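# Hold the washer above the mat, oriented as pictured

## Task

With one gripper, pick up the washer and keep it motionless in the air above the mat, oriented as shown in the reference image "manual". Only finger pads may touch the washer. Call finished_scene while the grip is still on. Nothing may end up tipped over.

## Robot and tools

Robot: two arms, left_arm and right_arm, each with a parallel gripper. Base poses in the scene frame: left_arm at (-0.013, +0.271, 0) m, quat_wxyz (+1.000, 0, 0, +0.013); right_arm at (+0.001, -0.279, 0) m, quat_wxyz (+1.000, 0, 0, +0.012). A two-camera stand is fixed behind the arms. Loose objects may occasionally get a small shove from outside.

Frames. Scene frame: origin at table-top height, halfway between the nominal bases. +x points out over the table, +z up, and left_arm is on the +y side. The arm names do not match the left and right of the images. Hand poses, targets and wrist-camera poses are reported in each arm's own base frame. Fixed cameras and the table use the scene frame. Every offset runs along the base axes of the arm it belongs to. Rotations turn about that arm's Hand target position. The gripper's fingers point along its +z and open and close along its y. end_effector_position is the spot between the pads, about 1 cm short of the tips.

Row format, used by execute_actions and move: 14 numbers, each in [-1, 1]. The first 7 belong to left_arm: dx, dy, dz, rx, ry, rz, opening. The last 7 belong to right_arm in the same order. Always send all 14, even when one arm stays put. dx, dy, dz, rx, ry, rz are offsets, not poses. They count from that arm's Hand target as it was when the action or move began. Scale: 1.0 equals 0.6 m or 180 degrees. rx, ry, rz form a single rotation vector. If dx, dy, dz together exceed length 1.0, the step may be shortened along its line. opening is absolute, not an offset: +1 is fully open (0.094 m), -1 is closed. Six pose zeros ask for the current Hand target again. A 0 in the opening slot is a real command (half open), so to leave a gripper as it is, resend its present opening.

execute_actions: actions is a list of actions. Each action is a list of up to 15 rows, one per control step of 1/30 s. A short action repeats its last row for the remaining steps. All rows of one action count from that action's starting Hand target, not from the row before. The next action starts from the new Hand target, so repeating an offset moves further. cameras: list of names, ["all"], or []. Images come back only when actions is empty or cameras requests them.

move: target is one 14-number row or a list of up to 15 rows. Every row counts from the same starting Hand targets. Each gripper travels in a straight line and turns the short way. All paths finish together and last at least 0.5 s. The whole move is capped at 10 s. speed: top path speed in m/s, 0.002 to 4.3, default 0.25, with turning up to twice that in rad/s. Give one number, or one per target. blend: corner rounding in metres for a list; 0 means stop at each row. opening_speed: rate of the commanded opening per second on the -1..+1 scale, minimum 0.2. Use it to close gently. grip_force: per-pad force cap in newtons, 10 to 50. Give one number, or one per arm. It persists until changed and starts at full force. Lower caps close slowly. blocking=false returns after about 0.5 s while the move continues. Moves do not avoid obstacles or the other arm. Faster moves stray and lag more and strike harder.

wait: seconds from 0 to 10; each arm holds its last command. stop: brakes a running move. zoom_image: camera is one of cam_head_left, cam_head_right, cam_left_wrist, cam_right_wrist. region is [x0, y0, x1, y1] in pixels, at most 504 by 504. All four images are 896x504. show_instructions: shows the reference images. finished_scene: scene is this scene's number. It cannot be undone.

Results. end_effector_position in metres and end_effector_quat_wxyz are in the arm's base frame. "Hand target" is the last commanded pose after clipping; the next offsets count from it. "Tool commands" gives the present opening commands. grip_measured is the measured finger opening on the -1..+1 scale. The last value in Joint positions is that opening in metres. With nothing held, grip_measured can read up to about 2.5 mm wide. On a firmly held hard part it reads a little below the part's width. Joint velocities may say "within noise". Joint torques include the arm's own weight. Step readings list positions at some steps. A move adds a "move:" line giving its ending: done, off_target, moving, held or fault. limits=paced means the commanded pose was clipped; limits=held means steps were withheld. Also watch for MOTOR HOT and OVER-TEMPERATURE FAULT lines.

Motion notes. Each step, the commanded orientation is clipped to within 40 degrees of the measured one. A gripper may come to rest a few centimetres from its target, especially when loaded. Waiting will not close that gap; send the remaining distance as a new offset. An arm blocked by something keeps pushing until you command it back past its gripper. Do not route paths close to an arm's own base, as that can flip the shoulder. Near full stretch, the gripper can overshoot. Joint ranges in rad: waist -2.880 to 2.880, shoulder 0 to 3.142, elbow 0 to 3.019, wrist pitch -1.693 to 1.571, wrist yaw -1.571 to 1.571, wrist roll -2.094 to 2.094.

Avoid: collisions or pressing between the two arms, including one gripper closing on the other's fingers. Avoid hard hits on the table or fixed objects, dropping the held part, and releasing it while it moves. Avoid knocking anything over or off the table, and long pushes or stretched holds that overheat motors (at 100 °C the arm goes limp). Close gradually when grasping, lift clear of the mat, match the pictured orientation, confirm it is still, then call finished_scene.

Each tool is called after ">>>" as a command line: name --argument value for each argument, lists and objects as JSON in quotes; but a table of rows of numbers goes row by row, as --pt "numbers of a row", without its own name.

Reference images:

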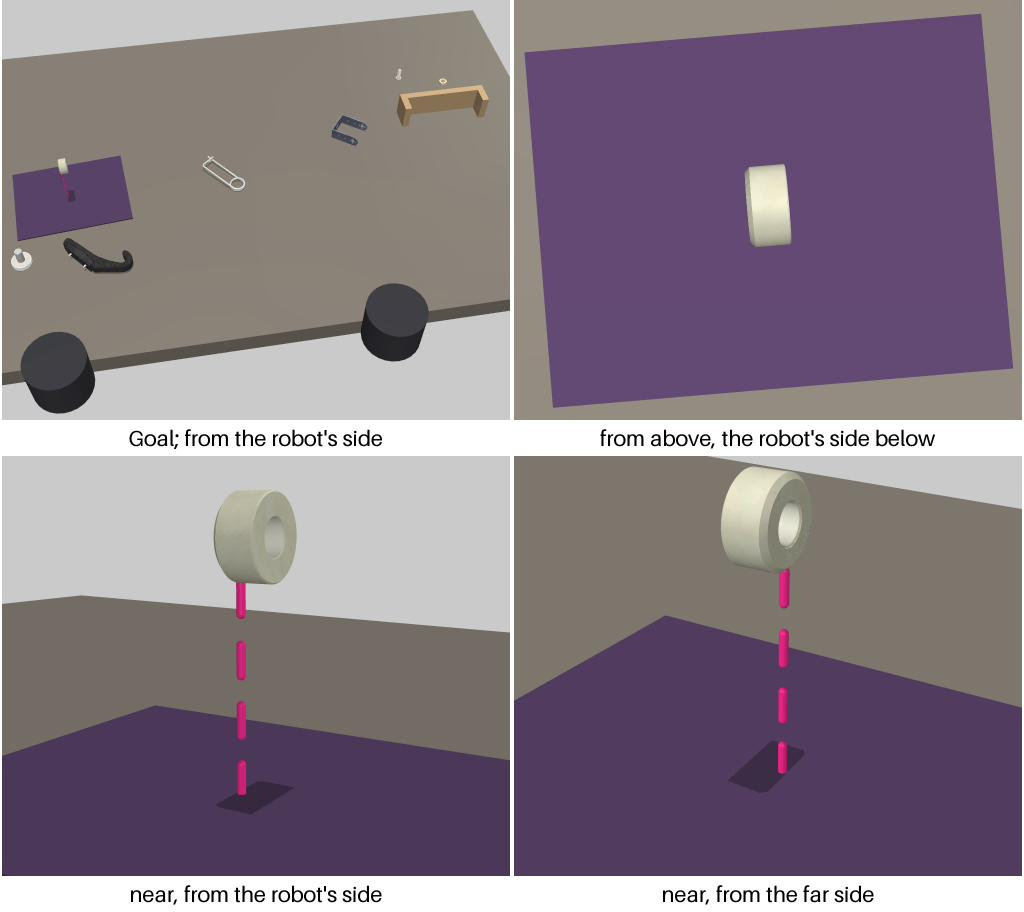

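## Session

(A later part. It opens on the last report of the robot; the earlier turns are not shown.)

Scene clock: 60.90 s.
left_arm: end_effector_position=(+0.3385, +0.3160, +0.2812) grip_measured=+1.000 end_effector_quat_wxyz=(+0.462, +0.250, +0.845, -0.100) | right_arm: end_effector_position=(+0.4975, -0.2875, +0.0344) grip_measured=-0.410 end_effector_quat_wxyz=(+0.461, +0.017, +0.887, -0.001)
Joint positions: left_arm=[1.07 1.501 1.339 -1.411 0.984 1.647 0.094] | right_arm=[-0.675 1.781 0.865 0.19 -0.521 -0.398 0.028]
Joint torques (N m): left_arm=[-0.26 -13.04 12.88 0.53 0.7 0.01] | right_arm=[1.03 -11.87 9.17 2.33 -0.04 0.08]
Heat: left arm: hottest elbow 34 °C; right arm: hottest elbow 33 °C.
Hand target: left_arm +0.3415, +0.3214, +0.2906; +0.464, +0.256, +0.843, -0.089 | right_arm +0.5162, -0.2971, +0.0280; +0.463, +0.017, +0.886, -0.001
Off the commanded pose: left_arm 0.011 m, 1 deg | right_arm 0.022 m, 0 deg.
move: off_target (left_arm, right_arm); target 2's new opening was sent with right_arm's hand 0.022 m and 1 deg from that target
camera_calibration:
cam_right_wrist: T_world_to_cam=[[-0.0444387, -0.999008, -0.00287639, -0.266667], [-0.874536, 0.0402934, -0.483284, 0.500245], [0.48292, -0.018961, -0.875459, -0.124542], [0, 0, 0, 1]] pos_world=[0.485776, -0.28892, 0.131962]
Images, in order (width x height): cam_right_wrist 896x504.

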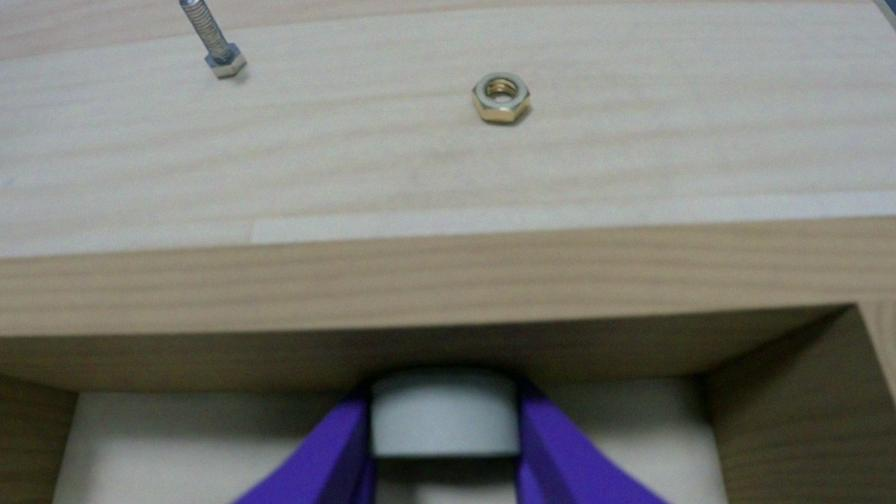

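>>> move --pt "0 0 0 0 0 0 1 -0.033 0 0.2 0 0 0 -0.6" --pt "0 0 0 0 0 0 1 -0.16 0.68 0.28 0 0 0.3 -0.6" --speed '[0.15,0.35]' --blend 0.05 --cameras '["cam_right_wrist"]'

>>> move --target '[0,0,0,0,0,0,1,-0.01,0.67,-0.1,0,0,0.228,-0.6]' --speed 0.35 --cameras '["all"]'

>>> zoom_image --camera "cam_head_left" --region '[330, 240, 480, 360]'

Scene clock: 66.97 s.
left_arm: end_effector_position=(+0.3385, +0.3160, +0.2812) grip_measured=+1.000 end_effector_quat_wxyz=(+0.462, +0.250, +0.845, -0.100) | right_arm: end_effector_position=(+0.4195, +0.1050, +0.1916) grip_measured=-0.410 end_effector_quat_wxyz=(+0.413, -0.382, +0.800, +0.208)
Joint positions: left_arm=[1.07 1.501 1.339 -1.411 0.984 1.647 0.094] | right_arm=[-0.022 1.17 0.744 -0.44 -0.72 -0.638 0.028]
Joint torques (N m): left_arm=[-0.15 -12.75 13.05 0.58 0.72 0] | right_arm=[1.61 -8.82 8.54 1.46 -0.25 0.02]
Heat: left arm: hottest elbow 34 °C; right arm: hottest elbow 34 °C.
Hand target: left_arm +0.3415, +0.3214, +0.2906; +0.464, +0.256, +0.843, -0.089 | right_arm +0.4202, +0.1110, +0.1959; +0.413, -0.387, +0.798, +0.210
Off the commanded pose: left_arm 0.011 m, 1 deg | right_arm 0.007 m, 1 deg.
move: off_target (left_arm)
camera_calibration:
cam_right_wrist: T_world_to_cam=[[0.774834, -0.632135, -0.0061683, -0.259161], [-0.554682, -0.675151, -0.486312, 0.433785], [0.30325, 0.380233, -0.873763, 0.0913367], [0, 0, 0, 1]] pos_world=[0.413722, 0.0943163, 0.289163]
Images, in order (width x height): cam_right_wrist 896x504.

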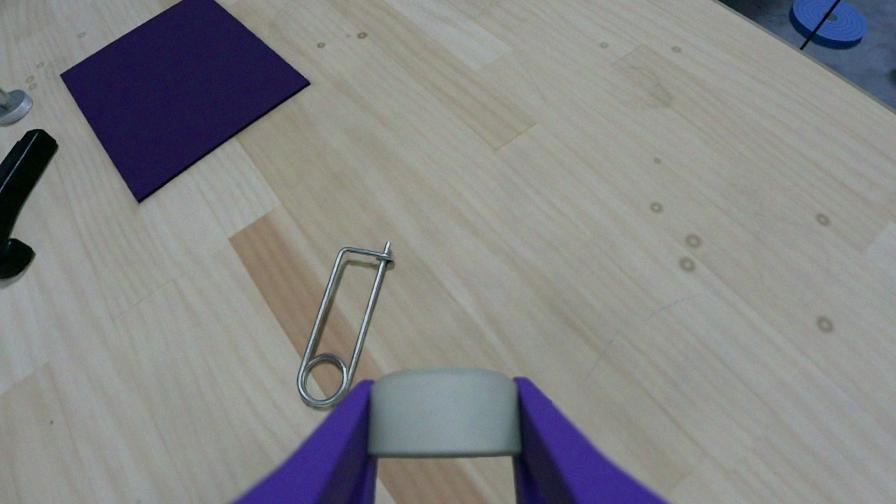

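Scene clock: 69.07 s.
left_arm: end_effector_position=(+0.3385, +0.3160, +0.2812) grip_measured=+1.000 end_effector_quat_wxyz=(+0.462, +0.250, +0.845, -0.100) | right_arm: end_effector_position=(+0.4067, +0.5018, +0.1357) grip_measured=-0.410 end_effector_quat_wxyz=(-0.311, +0.636, -0.618, -0.341)
Joint positions: left_arm=[1.07 1.501 1.339 -1.411 0.984 1.647 0.094] | right_arm=[0.714 1.793 1.262 -0.326 -0.708 -0.611 0.028]
Joint torques (N m): left_arm=[-0.91 -12.86 12.97 0.5 0.69 0] | right_arm=[0.67 -17.32 10.35 1.13 -0.47 -0.11]
Heat: left arm: hottest elbow 35 °C; right arm: hottest elbow 34 °C.
Hand target: left_arm +0.3415, +0.3214, +0.2906; +0.464, +0.256, +0.843, -0.089 | right_arm +0.4143, +0.5130, +0.1359; -0.313, +0.642, -0.612, -0.341
Off the commanded pose: left_arm 0.011 m, 1 deg | right_arm 0.013 m, 1 deg.
move: off_target (left_arm, right_arm)
camera_calibration:
cam_right_wrist: T_world_to_cam=[[0.999486, 0.0281463, -0.0153518, -0.420232], [0.0171864, -0.87459, -0.484559, 0.534685], [-0.0270651, 0.484046, -0.874624, -0.0221509], [0, 0, 0, 1]] pos_world=[0.410227, 0.49018, 0.233261]

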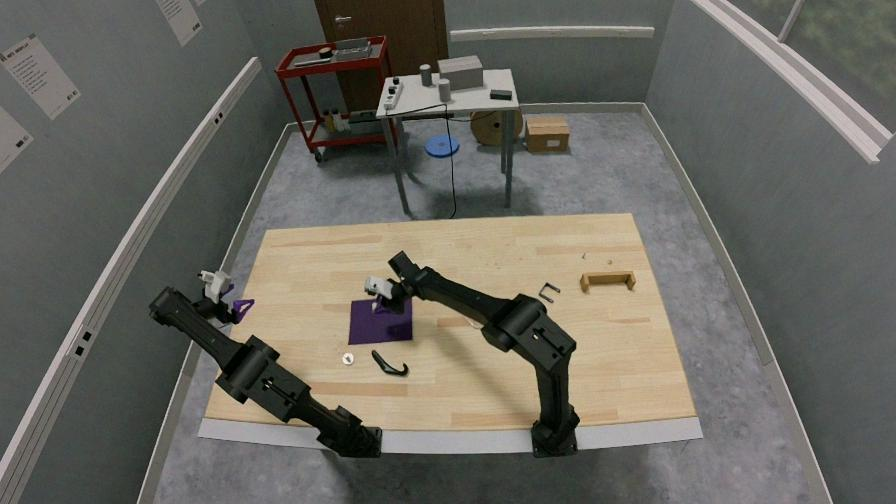

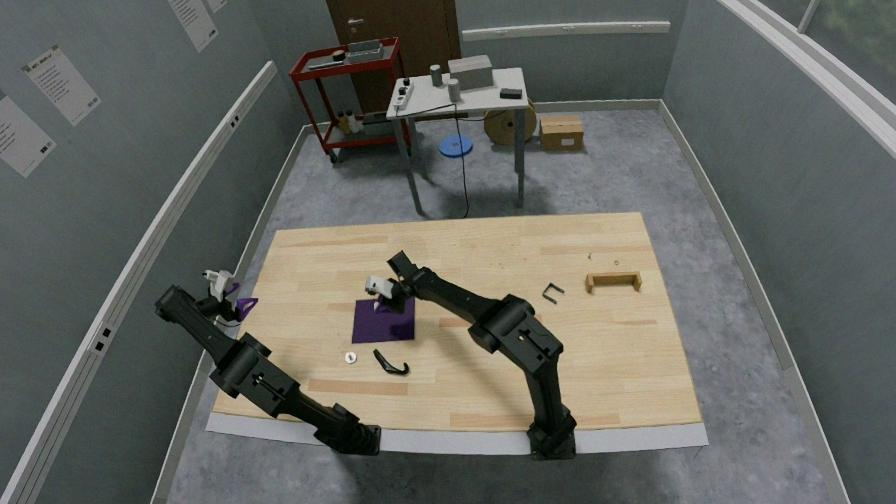

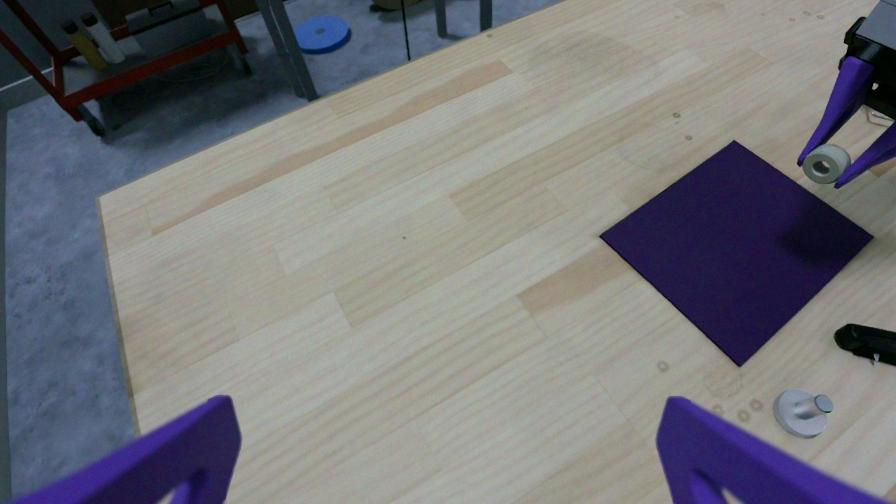

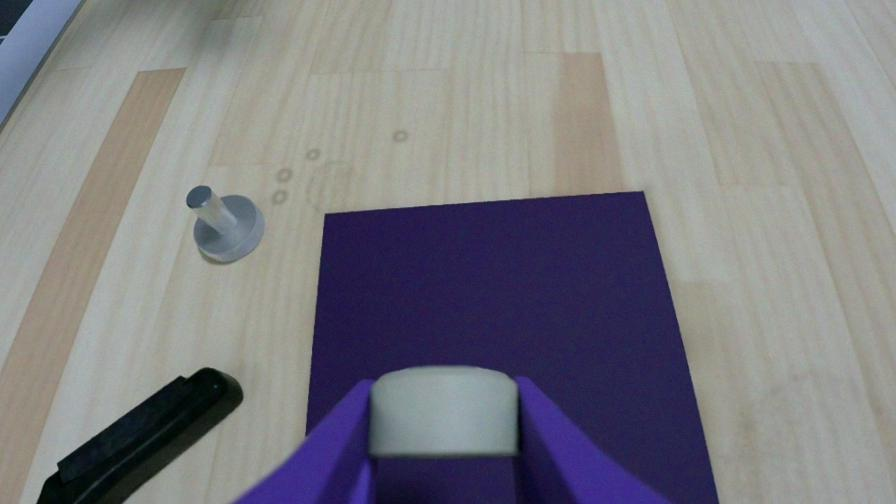

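Scaled by 3.360.

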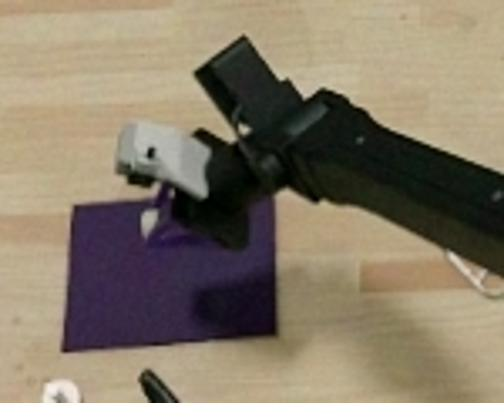

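>>> zoom_image --camera "cam_left_wrist" --region '[776, 110, 896, 220]'

>>> zoom_image --camera "cam_right_wrist" --region '[320, 330, 570, 480]'

Scaled by 4.200.

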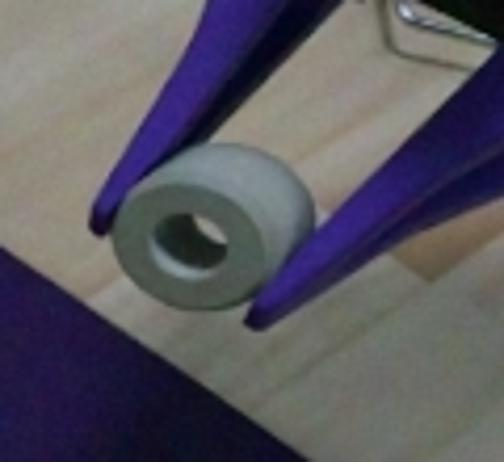

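Scaled by 2.016.

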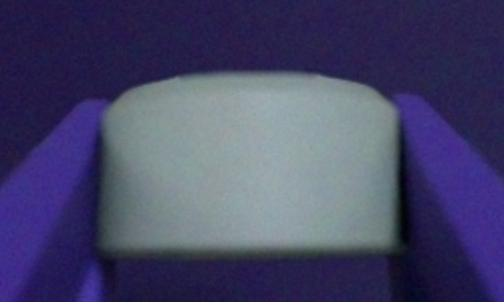

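>>> finished_scene --scene 1

The scene is finished: the task was done.


## Next scene

With one gripper, pick up the wing screw and keep it motionless in the air above the mat, oriented as shown in the reference image "manual". Only finger pads may touch the wing screw. Call finished_scene while the grip is still on. Nothing may end up tipped over.

Reference images:

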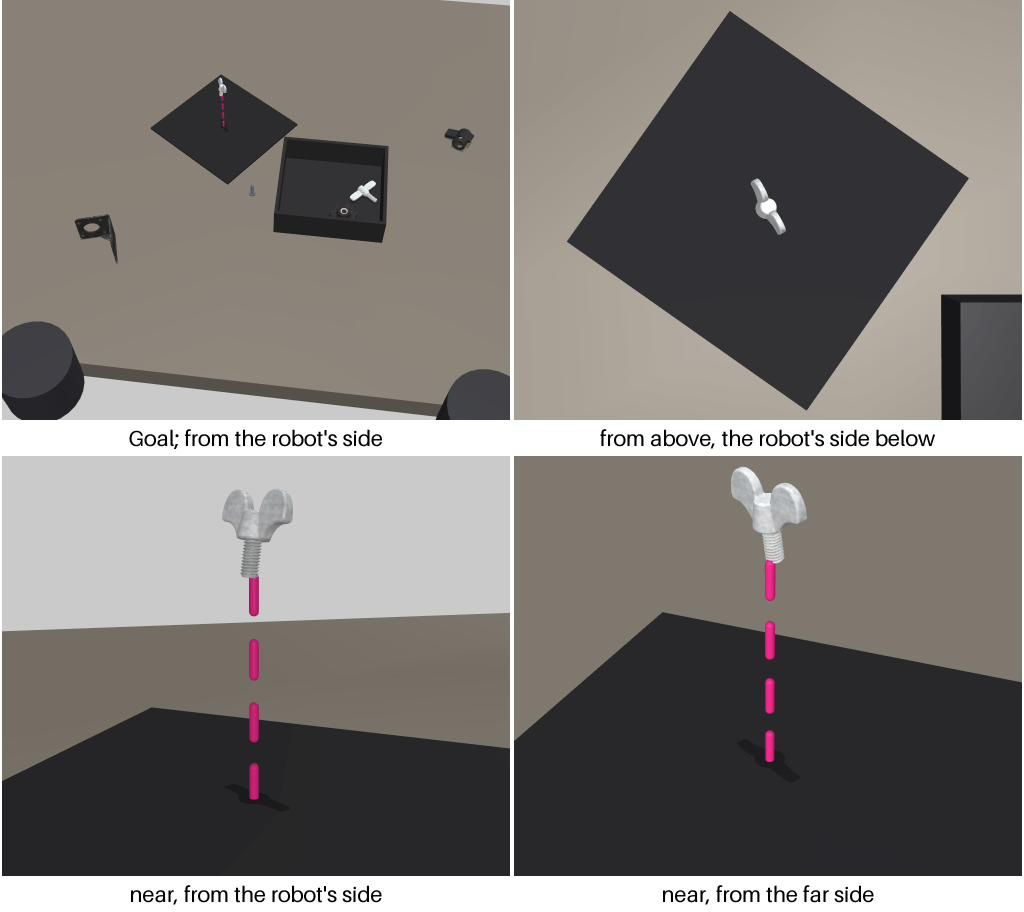

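>>> execute_actions --actions '[]'

>>> zoom_image --camera "cam_head_left" --region '[350, 240, 600, 400]'

Scene clock: 0.00 s.
left_arm: end_effector_position=(+0.0536, -0.2561, +0.3308) grip_measured=+1.000 end_effector_quat_wxyz=(+0.213, +0.483, +0.765, -0.370) | right_arm: end_effector_position=(+0.2622, -0.1579, +0.2198) grip_measured=+1.000 end_effector_quat_wxyz=(+0.066, -0.526, +0.844, +0.075)
Joint positions: left_arm=[-1.116 0.49 0.818 -1.08 0.376 -0.154 0.094] | right_arm=[-0.641 1.201 1.085 -1.549 -0.177 -1.764 0.094]
Joint velocities: within noise
Joint torques (N m): no reading
Motor temperatures (°C): left_arm=[26 28 29 26 25 26 26] | right_arm=[27 28 27 28 26 27 25]
Heat: left arm: hottest elbow 29 °C; right arm: hottest shoulder 28 °C.
Hand target: left_arm +0.0542, -0.2574, +0.3469; +0.226, +0.482, +0.757, -0.378 | right_arm +0.2668, -0.1614, +0.2260; +0.069, -0.527, +0.844, +0.068
Tool commands: left_gripper/opening=+1.0 right_gripper/opening=+1.0
camera_calibration:
cam_left_wrist: T_world_to_cam=[[-0.893136, -0.253361, 0.37164, -0.137566], [-0.394424, 0.838312, -0.376381, 0.404143], [-0.21619, -0.482743, -0.848658, 0.256616], [0, 0, 0, 1]] pos_world=[0.0920164, -0.249772, 0.421016]
cam_right_wrist: T_world_to_cam=[[0.898617, -0.436872, -0.0403775, -0.297339], [-0.41301, -0.87339, 0.258094, -0.0493711], [-0.148019, -0.215252, -0.965276, 0.308084], [0, 0, 0, 1]] pos_world=[0.292406, -0.106704, 0.298122]

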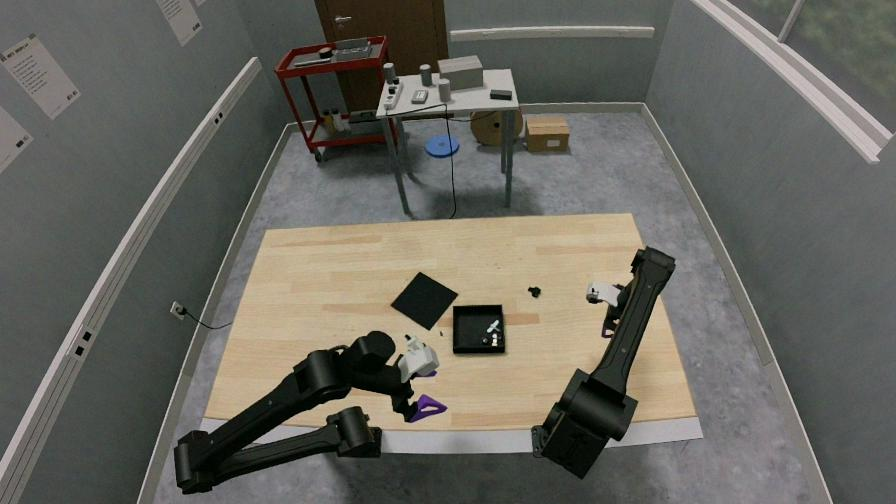

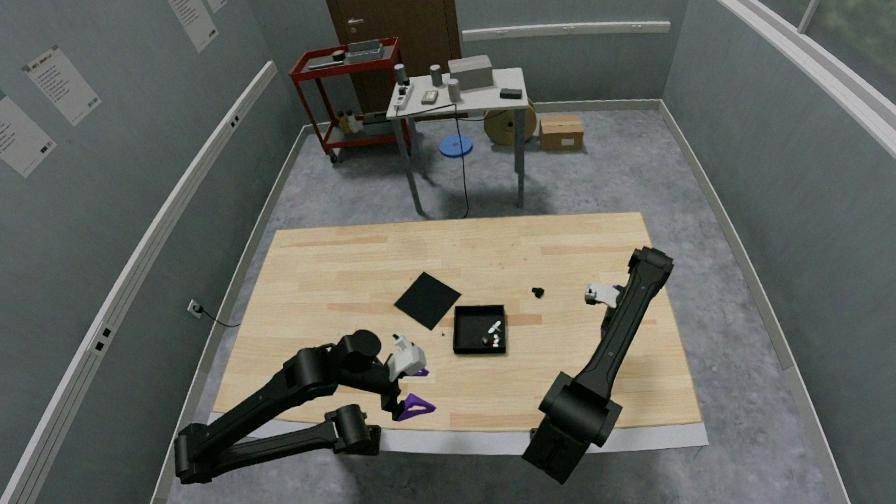

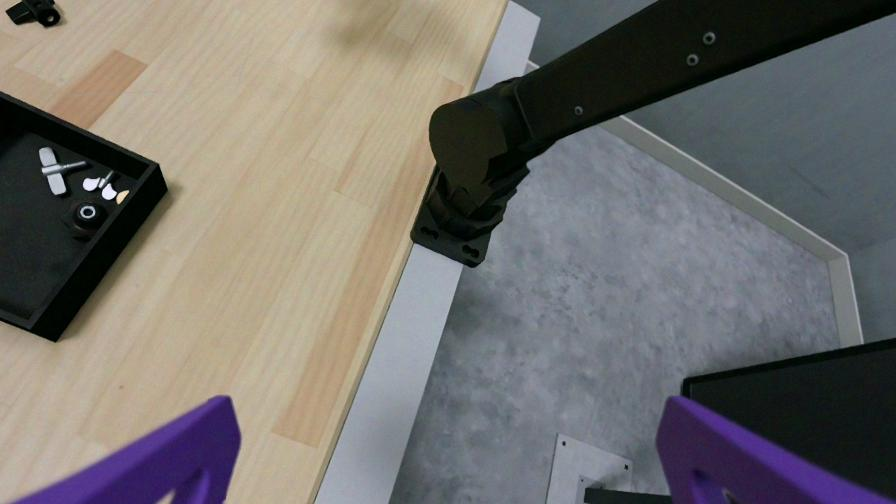

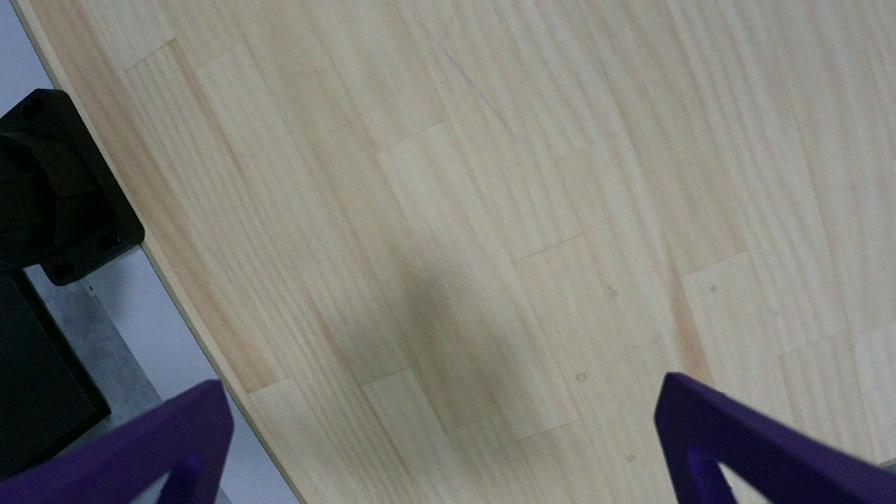

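Scaled by 2.016.

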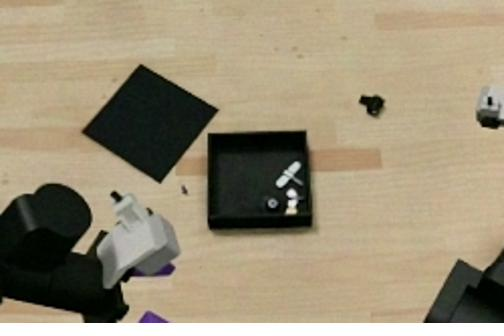

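>>> move --target '[0,0,0,0,0,0,1,-0.05,0.433,-0.02,0.063,-0.089,-0.218,1]' --speed 0.4 --cameras '["cam_right_wrist"]'

Scene clock: 4.87 s.
left_arm: end_effector_position=(+0.0536, -0.2561, +0.3308) grip_measured=+1.000 end_effector_quat_wxyz=(+0.213, +0.483, +0.765, -0.370) | right_arm: end_effector_position=(+0.2351, +0.0941, +0.2126) grip_measured=+1.000 end_effector_quat_wxyz=(+0.251, -0.209, +0.944, +0.047)
Joint positions: left_arm=[-1.116 0.49 0.818 -1.08 0.376 -0.154 0.094] | right_arm=[0.372 0.608 0.675 -1.122 -0.015 -0.06 0.094]
Joint torques (N m): left_arm=[-0.38 -0.15 14.43 1.96 0.13 0.06] | right_arm=[1.14 0.85 8.49 1.76 0.13 0.11]
Heat: left arm: hottest elbow 30 °C; right arm: hottest shoulder 28 °C.
Hand target: left_arm +0.0542, -0.2574, +0.3469; +0.226, +0.482, +0.757, -0.378 | right_arm +0.2369, +0.0983, +0.2140; +0.252, -0.209, +0.943, +0.049
Off the commanded pose: left_arm 0.016 m, 2 deg | right_arm 0.005 m, 0 deg.
move: off_target (left_arm)
camera_calibration:
cam_right_wrist: T_world_to_cam=[[0.410857, -0.911121, 0.0324635, -0.0194418], [-0.908908, -0.412124, -0.0635628, 0.302942], [0.0712924, -0.00339109, -0.99745, 0.286682], [0, 0, 0, 1]] pos_world=[0.262896, 0.108108, 0.305838]
Images, in order (width x height): cam_right_wrist 896x504.

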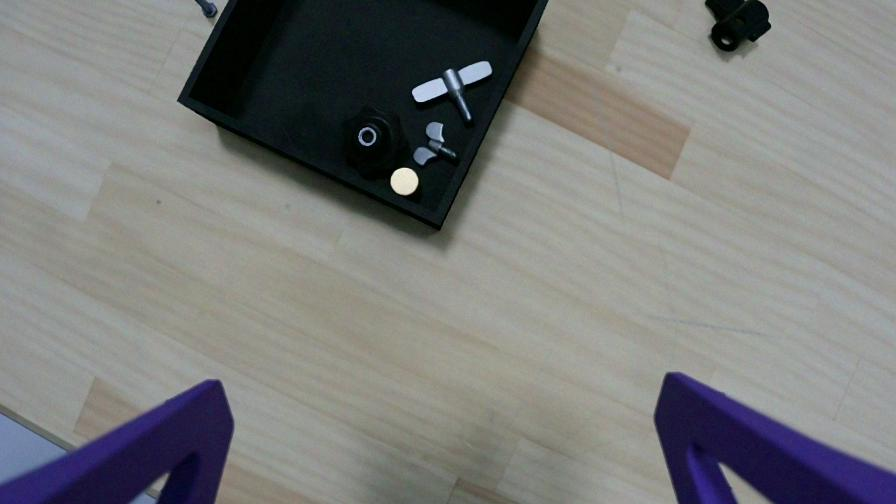

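>>> zoom_image --camera "cam_right_wrist" --region '[330, 50, 530, 230]'

Scaled by 2.520.

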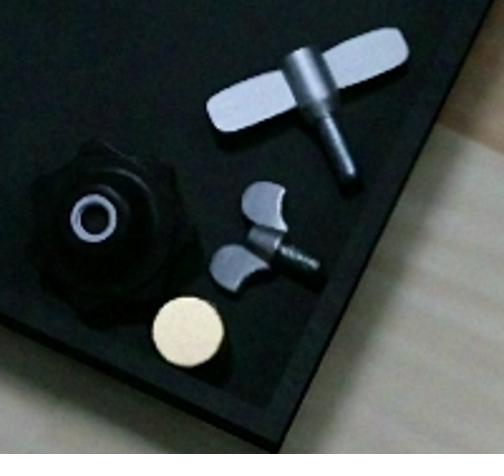

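>>> move --target '[0,0,0,0,0,0,1,0.18,0.157,-0.11,-0.276,0.182,0.329,-0.3]' --speed 0.4 --cameras '["cam_right_wrist","cam_head_left"]'

>>> zoom_image --camera "cam_right_wrist" --region '[250, 50, 650, 400]'

Scene clock: 22.93 s.
left_arm: end_effector_position=(+0.0536, -0.2561, +0.3308) grip_measured=+1.000 end_effector_quat_wxyz=(+0.213, +0.483, +0.765, -0.370) | right_arm: end_effector_position=(+0.3368, +0.1813, +0.1416) grip_measured=-0.298 end_effector_quat_wxyz=(+0.171, +0.680, -0.695, +0.161)
Joint positions: left_arm=[-1.116 0.49 0.818 -1.08 0.376 -0.154 0.094] | right_arm=[0.655 1.589 1.21 -1.51 0.358 -0.835 0.033]
Joint torques (N m): left_arm=[0.38 0.91 14.64 1.84 0.16 0.02] | right_arm=[1.26 -12.45 9.14 -0.46 0.35 -0.11]
Heat: left arm: hottest elbow 31 °C; right arm: hottest elbow 31 °C.
Hand target: left_arm +0.0542, -0.2574, +0.3469; +0.226, +0.482, +0.757, -0.378 | right_arm +0.3449, +0.1925, +0.1480; +0.165, +0.688, -0.688, +0.163
Off the commanded pose: left_arm 0.016 m, 2 deg | right_arm 0.015 m, 1 deg.
move: off_target (left_arm, right_arm)
camera_calibration:
cam_right_wrist: T_world_to_cam=[[0.999863, -0.0147389, 0.00757125, -0.33688], [-0.0149014, -0.600009, 0.799854, 0.0374956], [-0.00724611, -0.799857, -0.600146, 0.323501], [0, 0, 0, 1]] pos_world=[0.339737, 0.276287, 0.166707]
Images, in order (width x height): cam_head_left 896x504, cam_right_wrist 896x504.

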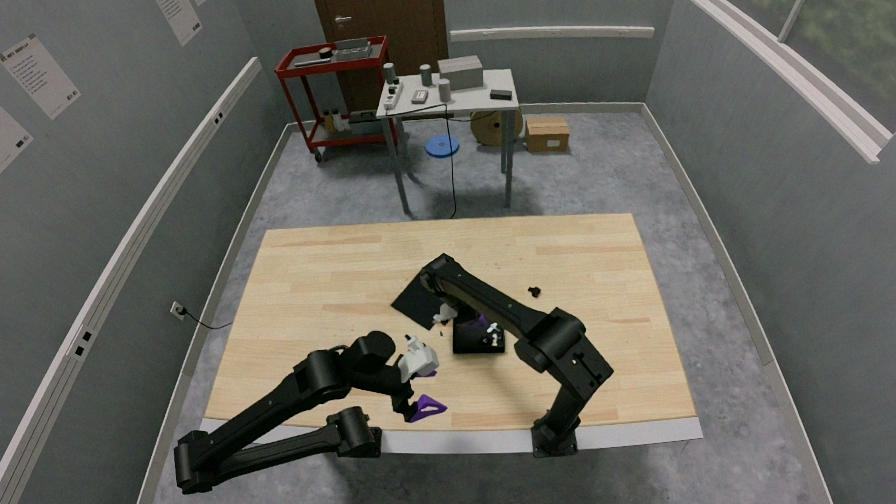

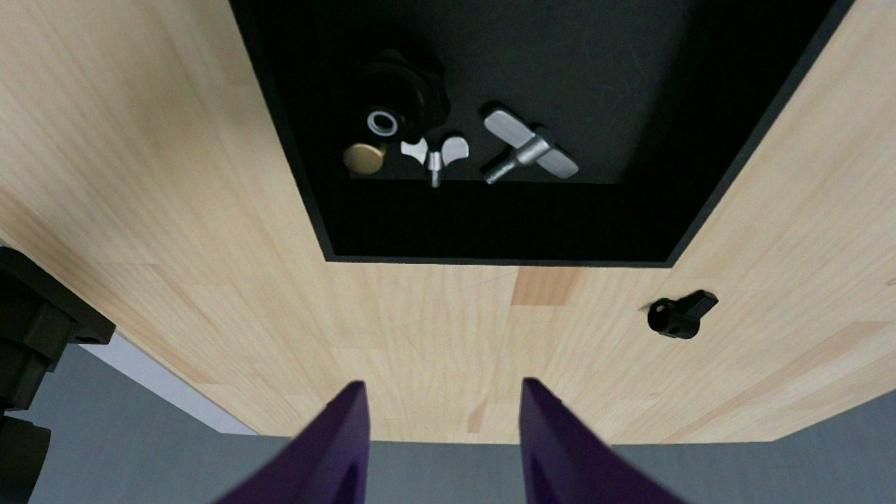

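Scaled by 1.260.

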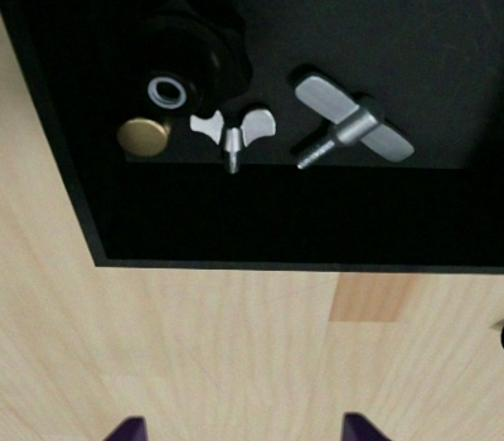

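>>> move --target '[0,0,0,0,0,0,1,-0.007,-0.032,-0.128,0,0,0,-0.55]' --speed 0.15 --cameras '["cam_right_wrist"]'

>>> zoom_image --camera "cam_right_wrist" --region '[290, 200, 590, 450]'

Scene clock: 27.00 s.
left_arm: end_effector_position=(+0.0536, -0.2561, +0.3308) grip_measured=+1.000 end_effector_quat_wxyz=(+0.213, +0.483, +0.765, -0.370) | right_arm: end_effector_position=(+0.3373, +0.1783, +0.0772) grip_measured=-0.548 end_effector_quat_wxyz=(+0.159, +0.688, -0.688, +0.165)
Joint positions: left_arm=[-1.116 0.49 0.818 -1.08 0.376 -0.154 0.094] | right_arm=[0.652 1.644 1.095 -1.308 0.367 -0.865 0.021]
Joint torques (N m): left_arm=[-0.44 0.56 14.52 2 0.2 0.06] | right_arm=[-0.73 -12.63 5.82 0.24 0.34 -0.14]
Heat: left arm: hottest elbow 32 °C; right arm: hottest elbow 31 °C.
Hand target: left_arm +0.0542, -0.2574, +0.3469; +0.226, +0.482, +0.757, -0.378 | right_arm +0.3407, +0.1733, +0.0711; +0.165, +0.688, -0.688, +0.163
Off the commanded pose: left_arm 0.016 m, 2 deg | right_arm 0.009 m, 1 deg.
move: off_target (left_arm)
camera_calibration:
cam_right_wrist: T_world_to_cam=[[0.999665, 0.0110678, 0.0234057, -0.342593], [-0.011787, -0.610354, 0.792041, 0.0886634], [0.023052, -0.792052, -0.610019, 0.27155], [0, 0, 0, 1]] pos_world=[0.337264, 0.272989, 0.103444]
Images, in order (width x height): cam_right_wrist 896x504.

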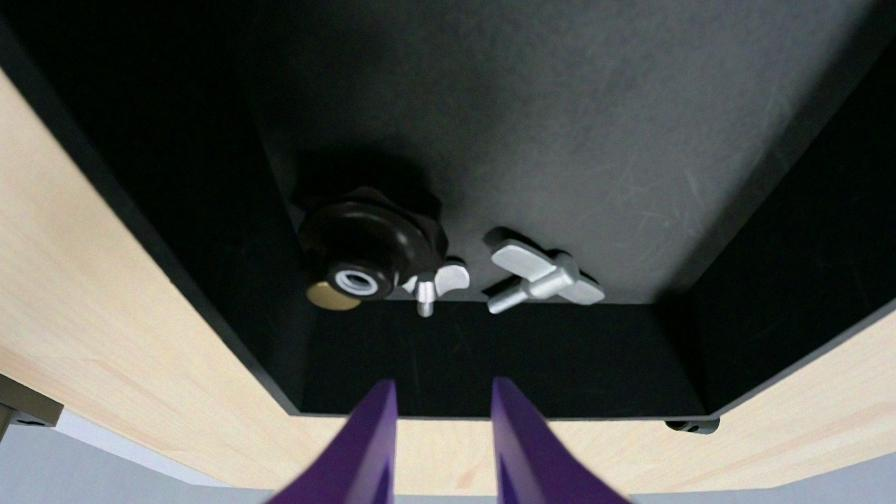

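Scaled by 1.680.

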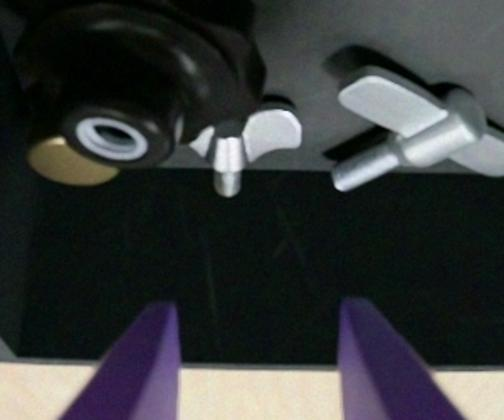

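>>> move --pt "0 0 0 0 0 0 1 -0.009 -0.04 -0.035 0 0 0 -0.55" --pt "0 0 0 0 0 0 1 -0.009 -0.068 -0.09 0 0 0 -0.55" --speed 0.08 --blend 0.01 --cameras '["cam_right_wrist"]'

>>> zoom_image --camera "cam_right_wrist" --region '[290, 254, 590, 504]'

Scene clock: 31.13 s.
left_arm: end_effector_position=(+0.0536, -0.2561, +0.3308) grip_measured=+1.000 end_effector_quat_wxyz=(+0.213, +0.483, +0.765, -0.370) | right_arm: end_effector_position=(+0.3345, +0.1382, +0.0252) grip_measured=-0.548 end_effector_quat_wxyz=(+0.156, +0.688, -0.689, +0.165)
Joint positions: left_arm=[-1.116 0.49 0.818 -1.08 0.376 -0.154 0.094] | right_arm=[0.576 1.663 0.955 -1.114 0.388 -0.943 0.021]
Joint torques (N m): left_arm=[-0.67 0.67 14.43 1.73 0.16 0] | right_arm=[-0.97 -11.11 4.82 0.43 0.32 -0.09]
Motor temperatures (°C): left_arm=[26 28 32 26 25 26 25] | right_arm=[27 28 32 28 26 27 25]
Heat: left arm: hottest elbow 32 °C; right arm: hottest elbow 32 °C.
Hand target: left_arm +0.0542, -0.2574, +0.3469; +0.226, +0.482, +0.757, -0.378 | right_arm +0.3353, +0.1325, +0.0171; +0.165, +0.688, -0.688, +0.163
Off the commanded pose: left_arm 0.016 m, 2 deg | right_arm 0.010 m, 1 deg.
move: off_target (left_arm)
camera_calibration:
cam_right_wrist: T_world_to_cam=[[0.999527, 0.0104193, 0.0289277, -0.33823], [-0.016486, -0.612546, 0.790263, 0.107272], [0.0259535, -0.790366, -0.612085, 0.207064], [0, 0, 0, 1]] pos_world=[0.334465, 0.232889, 0.0517521]
Images, in order (width x height): cam_right_wrist 896x504.

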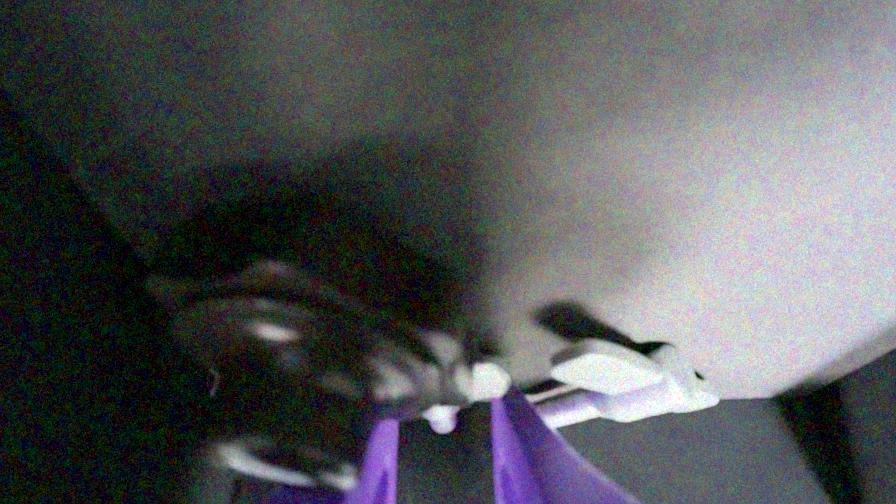

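Scaled by 1.680.

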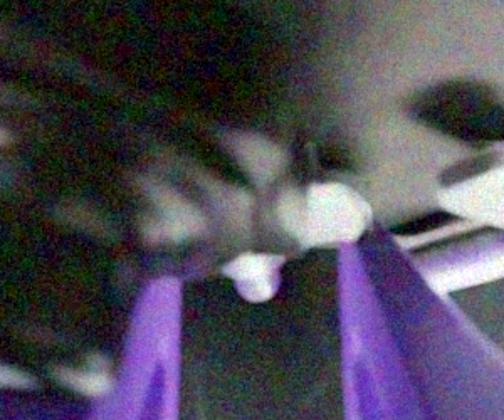

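>>> move --pt "0 0 0 0 0 0 1 0 0.002 -0.018 0 0 0 -0.55" --pt "0 0 0 0 0 0 1 0 0.002 -0.018 0 0 0 -1" --speed 0.06 --opening_speed 0.3 --cameras '["cam_right_wrist"]'

>>> zoom_image --camera "cam_right_wrist" --region '[290, 254, 590, 504]'

Scene clock: 38.63 s.
left_arm: end_effector_position=(+0.0536, -0.2561, +0.3308) grip_measured=+1.000 end_effector_quat_wxyz=(+0.213, +0.483, +0.765, -0.370) | right_arm: end_effector_position=(+0.3394, +0.1394, +0.0231) grip_measured=-0.921 end_effector_quat_wxyz=(+0.147, +0.687, -0.690, +0.172)
Joint positions: left_arm=[-1.116 0.49 0.818 -1.08 0.376 -0.154 0.094] | right_arm=[0.576 1.666 0.953 -1.089 0.398 -0.944 0.004]
Joint torques (N m): left_arm=[-0.03 0.73 14.39 1.88 0.17 0.03] | right_arm=[-0.67 -10.11 4.59 0.47 -0.14 -0.06]
Heat: left arm: hottest elbow 33 °C; right arm: hottest elbow 31 °C.
Hand target: left_arm +0.0542, -0.2574, +0.3469; +0.226, +0.482, +0.757, -0.378 | right_arm +0.3352, +0.1336, +0.0064; +0.165, +0.688, -0.688, +0.163
Off the commanded pose: left_arm 0.016 m, 2 deg | right_arm 0.018 m, 2 deg.
move: off_target (left_arm, right_arm); target 2's new opening was sent with right_arm's hand 0.018 m and 2 deg from that target
camera_calibration:
cam_right_wrist: T_world_to_cam=[[0.998588, 0.0130701, 0.0514886, -0.343604], [-0.032583, -0.614821, 0.787994, 0.115599], [0.0419554, -0.788559, -0.613527, 0.200905], [0, 0, 0, 1]] pos_world=[0.338456, 0.233989, 0.0498612]
Images, in order (width x height): cam_right_wrist 896x504.

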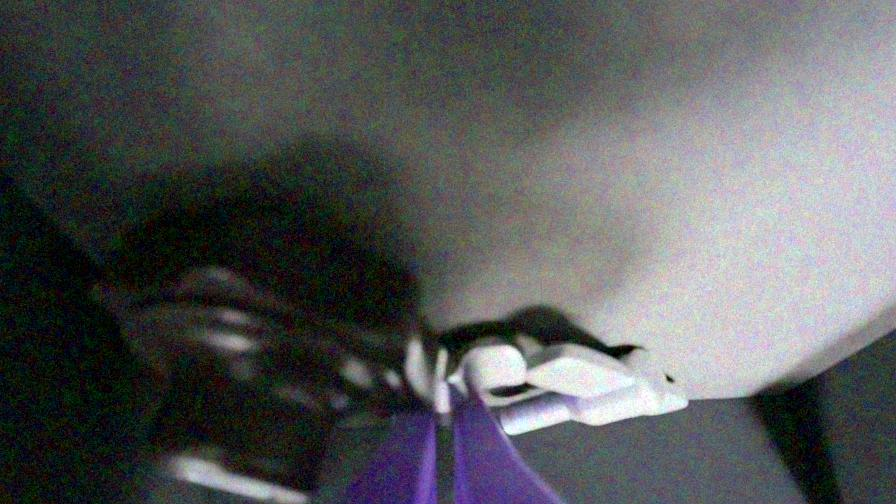

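Scaled by 1.680.

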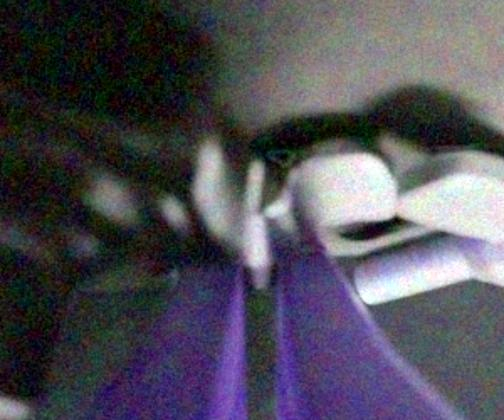

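>>> move --target '[0,0,0,0,0,0,1,0.01,0.01,0.25,0,0,0,-1]' --speed 0.15 --cameras '["cam_right_wrist"]'

>>> zoom_image --camera "cam_right_wrist" --region '[370, 324, 530, 464]'

Scene clock: 41.10 s.
left_arm: end_effector_position=(+0.0536, -0.2561, +0.3308) grip_measured=+1.000 end_effector_quat_wxyz=(+0.213, +0.483, +0.765, -0.370) | right_arm: end_effector_position=(+0.3302, +0.1357, +0.1436) grip_measured=-0.923 end_effector_quat_wxyz=(+0.178, +0.689, -0.684, +0.160)
Joint positions: left_arm=[-1.116 0.49 0.818 -1.08 0.376 -0.154 0.094] | right_arm=[0.576 1.509 1.122 -1.482 0.387 -0.944 0.004]
Joint torques (N m): left_arm=[-0.44 -0.15 14.41 1.83 0.12 0.05] | right_arm=[-0.09 -12.57 9.11 -0.54 0.31 -0.06]
Heat: left arm: hottest elbow 33 °C; right arm: hottest elbow 31 °C.
Hand target: left_arm +0.0542, -0.2574, +0.3469; +0.226, +0.482, +0.757, -0.378 | right_arm +0.3413, +0.1397, +0.1564; +0.165, +0.688, -0.688, +0.163
Off the commanded pose: left_arm 0.016 m, 2 deg | right_arm 0.017 m, 2 deg.
move: off_target (left_arm, right_arm)
camera_calibration:
cam_right_wrist: T_world_to_cam=[[0.999881, 0.0106385, -0.0111716, -0.331708], [0.0153041, -0.592978, 0.805073, -0.00323171], [0.00194024, -0.805148, -0.593071, 0.284764], [0, 0, 0, 1]] pos_world=[0.331166, 0.230889, 0.167781]
Images, in order (width x height): cam_right_wrist 896x504.

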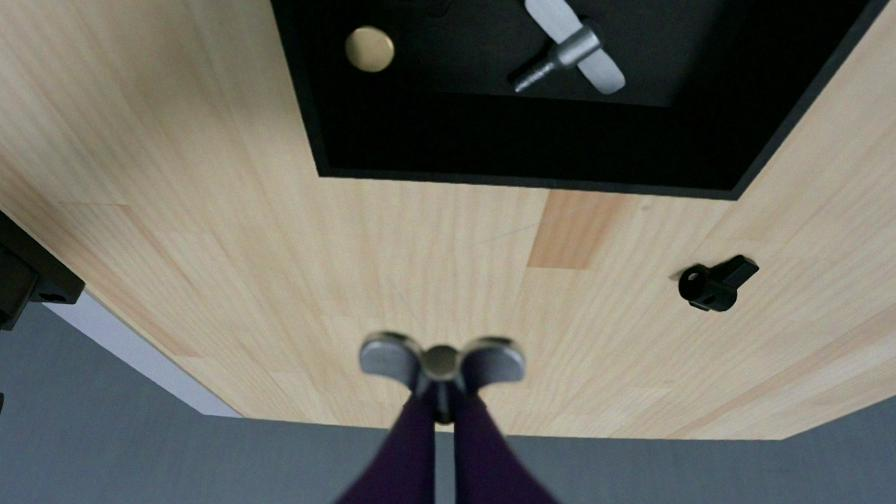

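Scaled by 3.150.

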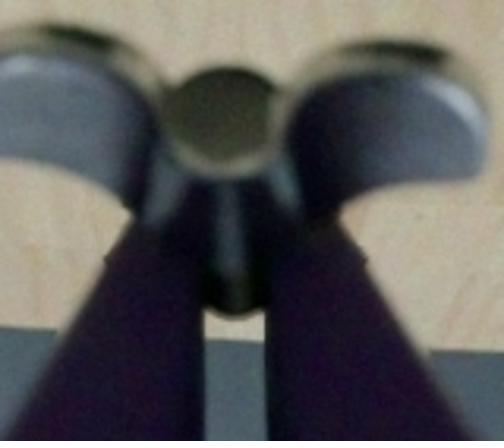

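>>> move --pt "0 0 0 0 0 0 1 0.1 0.15 0.2 0.25 0.057 0.048 -1" --pt "0 0 0 0 0 0 1 0.215 0.367 0.0 0.550 0.126 0.105 -1" --speed 0.3 --blend '[0.05,0]' --cameras '["cam_right_wrist","cam_head_left"]'

>>> zoom_image --camera "cam_head_left" --region '[370, 240, 490, 340]'

>>> zoom_image --camera "cam_right_wrist" --region '[370, 304, 530, 464]'

Scene clock: 50.37 s.
left_arm: end_effector_position=(+0.0536, -0.2561, +0.3308) grip_measured=+1.000 end_effector_quat_wxyz=(+0.213, +0.483, +0.765, -0.370) | right_arm: end_effector_position=(+0.4615, +0.3533, +0.1566) grip_measured=-0.924 end_effector_quat_wxyz=(-0.315, +0.673, -0.430, -0.513)
Joint positions: left_arm=[-1.116 0.49 0.818 -1.08 0.376 -0.154 0.094] | right_arm=[0.363 2.024 1.575 -1.415 -1.279 -1.859 0.004]
Joint torques (N m): left_arm=[-0.21 0.5 14.54 1.65 0.14 0.03] | right_arm=[0.79 -19.02 9.13 -0.51 -0.75 -0.13]
Heat: left arm: hottest elbow 34 °C; right arm: hottest elbow 33 °C.
Hand target: left_arm +0.0542, -0.2574, +0.3469; +0.226, +0.482, +0.757, -0.378 | right_arm +0.4702, +0.3599, +0.1564; -0.319, +0.677, -0.422, -0.511
Off the commanded pose: left_arm 0.016 m, 2 deg | right_arm 0.011 m, 1 deg.
move: off_target (left_arm, right_arm)
camera_calibration:
cam_right_wrist: T_world_to_cam=[[0.90956, 0.415442, -0.0103794, -0.566641], [0.270852, -0.61157, -0.743385, 0.244462], [-0.315181, 0.673342, -0.668783, 0.103301], [0, 0, 0, 1]] pos_world=[0.481739, 0.315355, 0.244934]
Images, in order (width x height): cam_head_left 896x504, cam_right_wrist 896x504.

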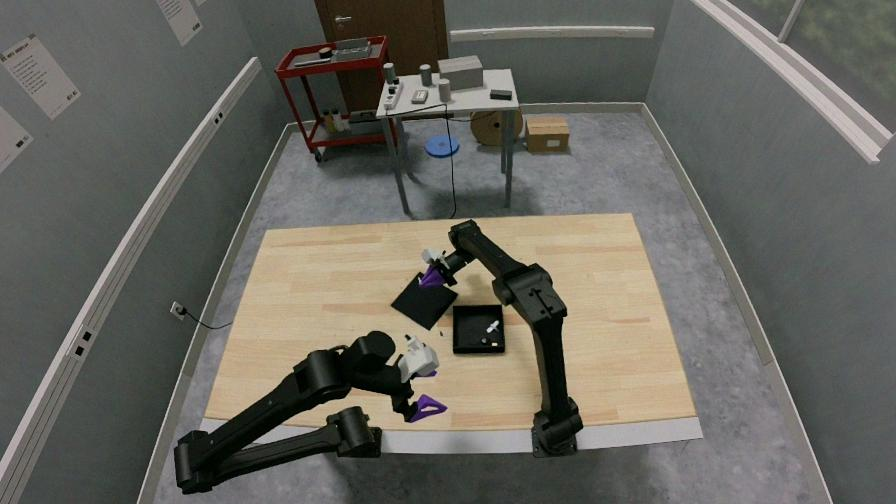

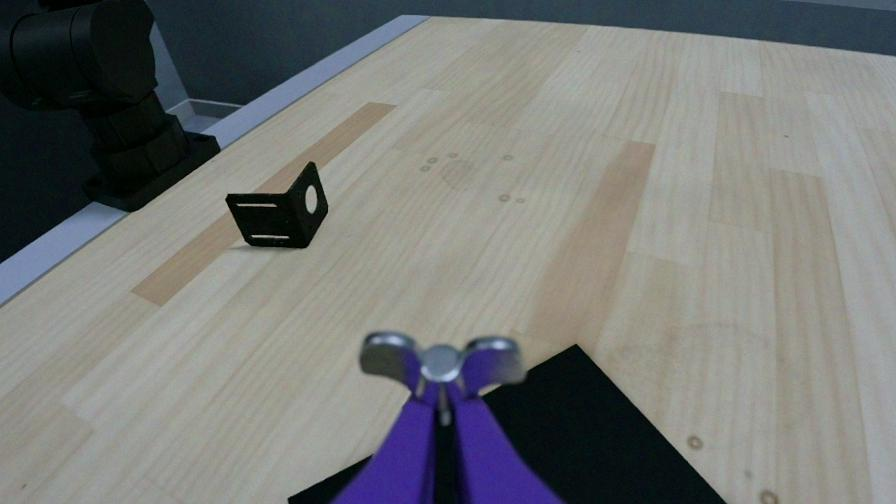

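Scaled by 4.200.

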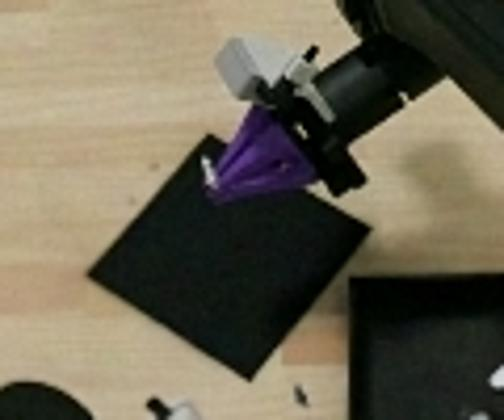

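Scaled by 3.150.

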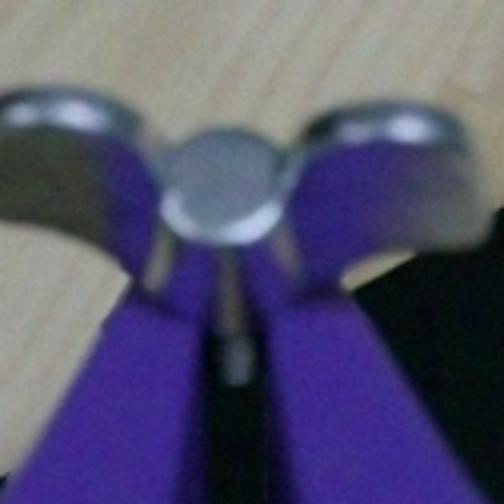

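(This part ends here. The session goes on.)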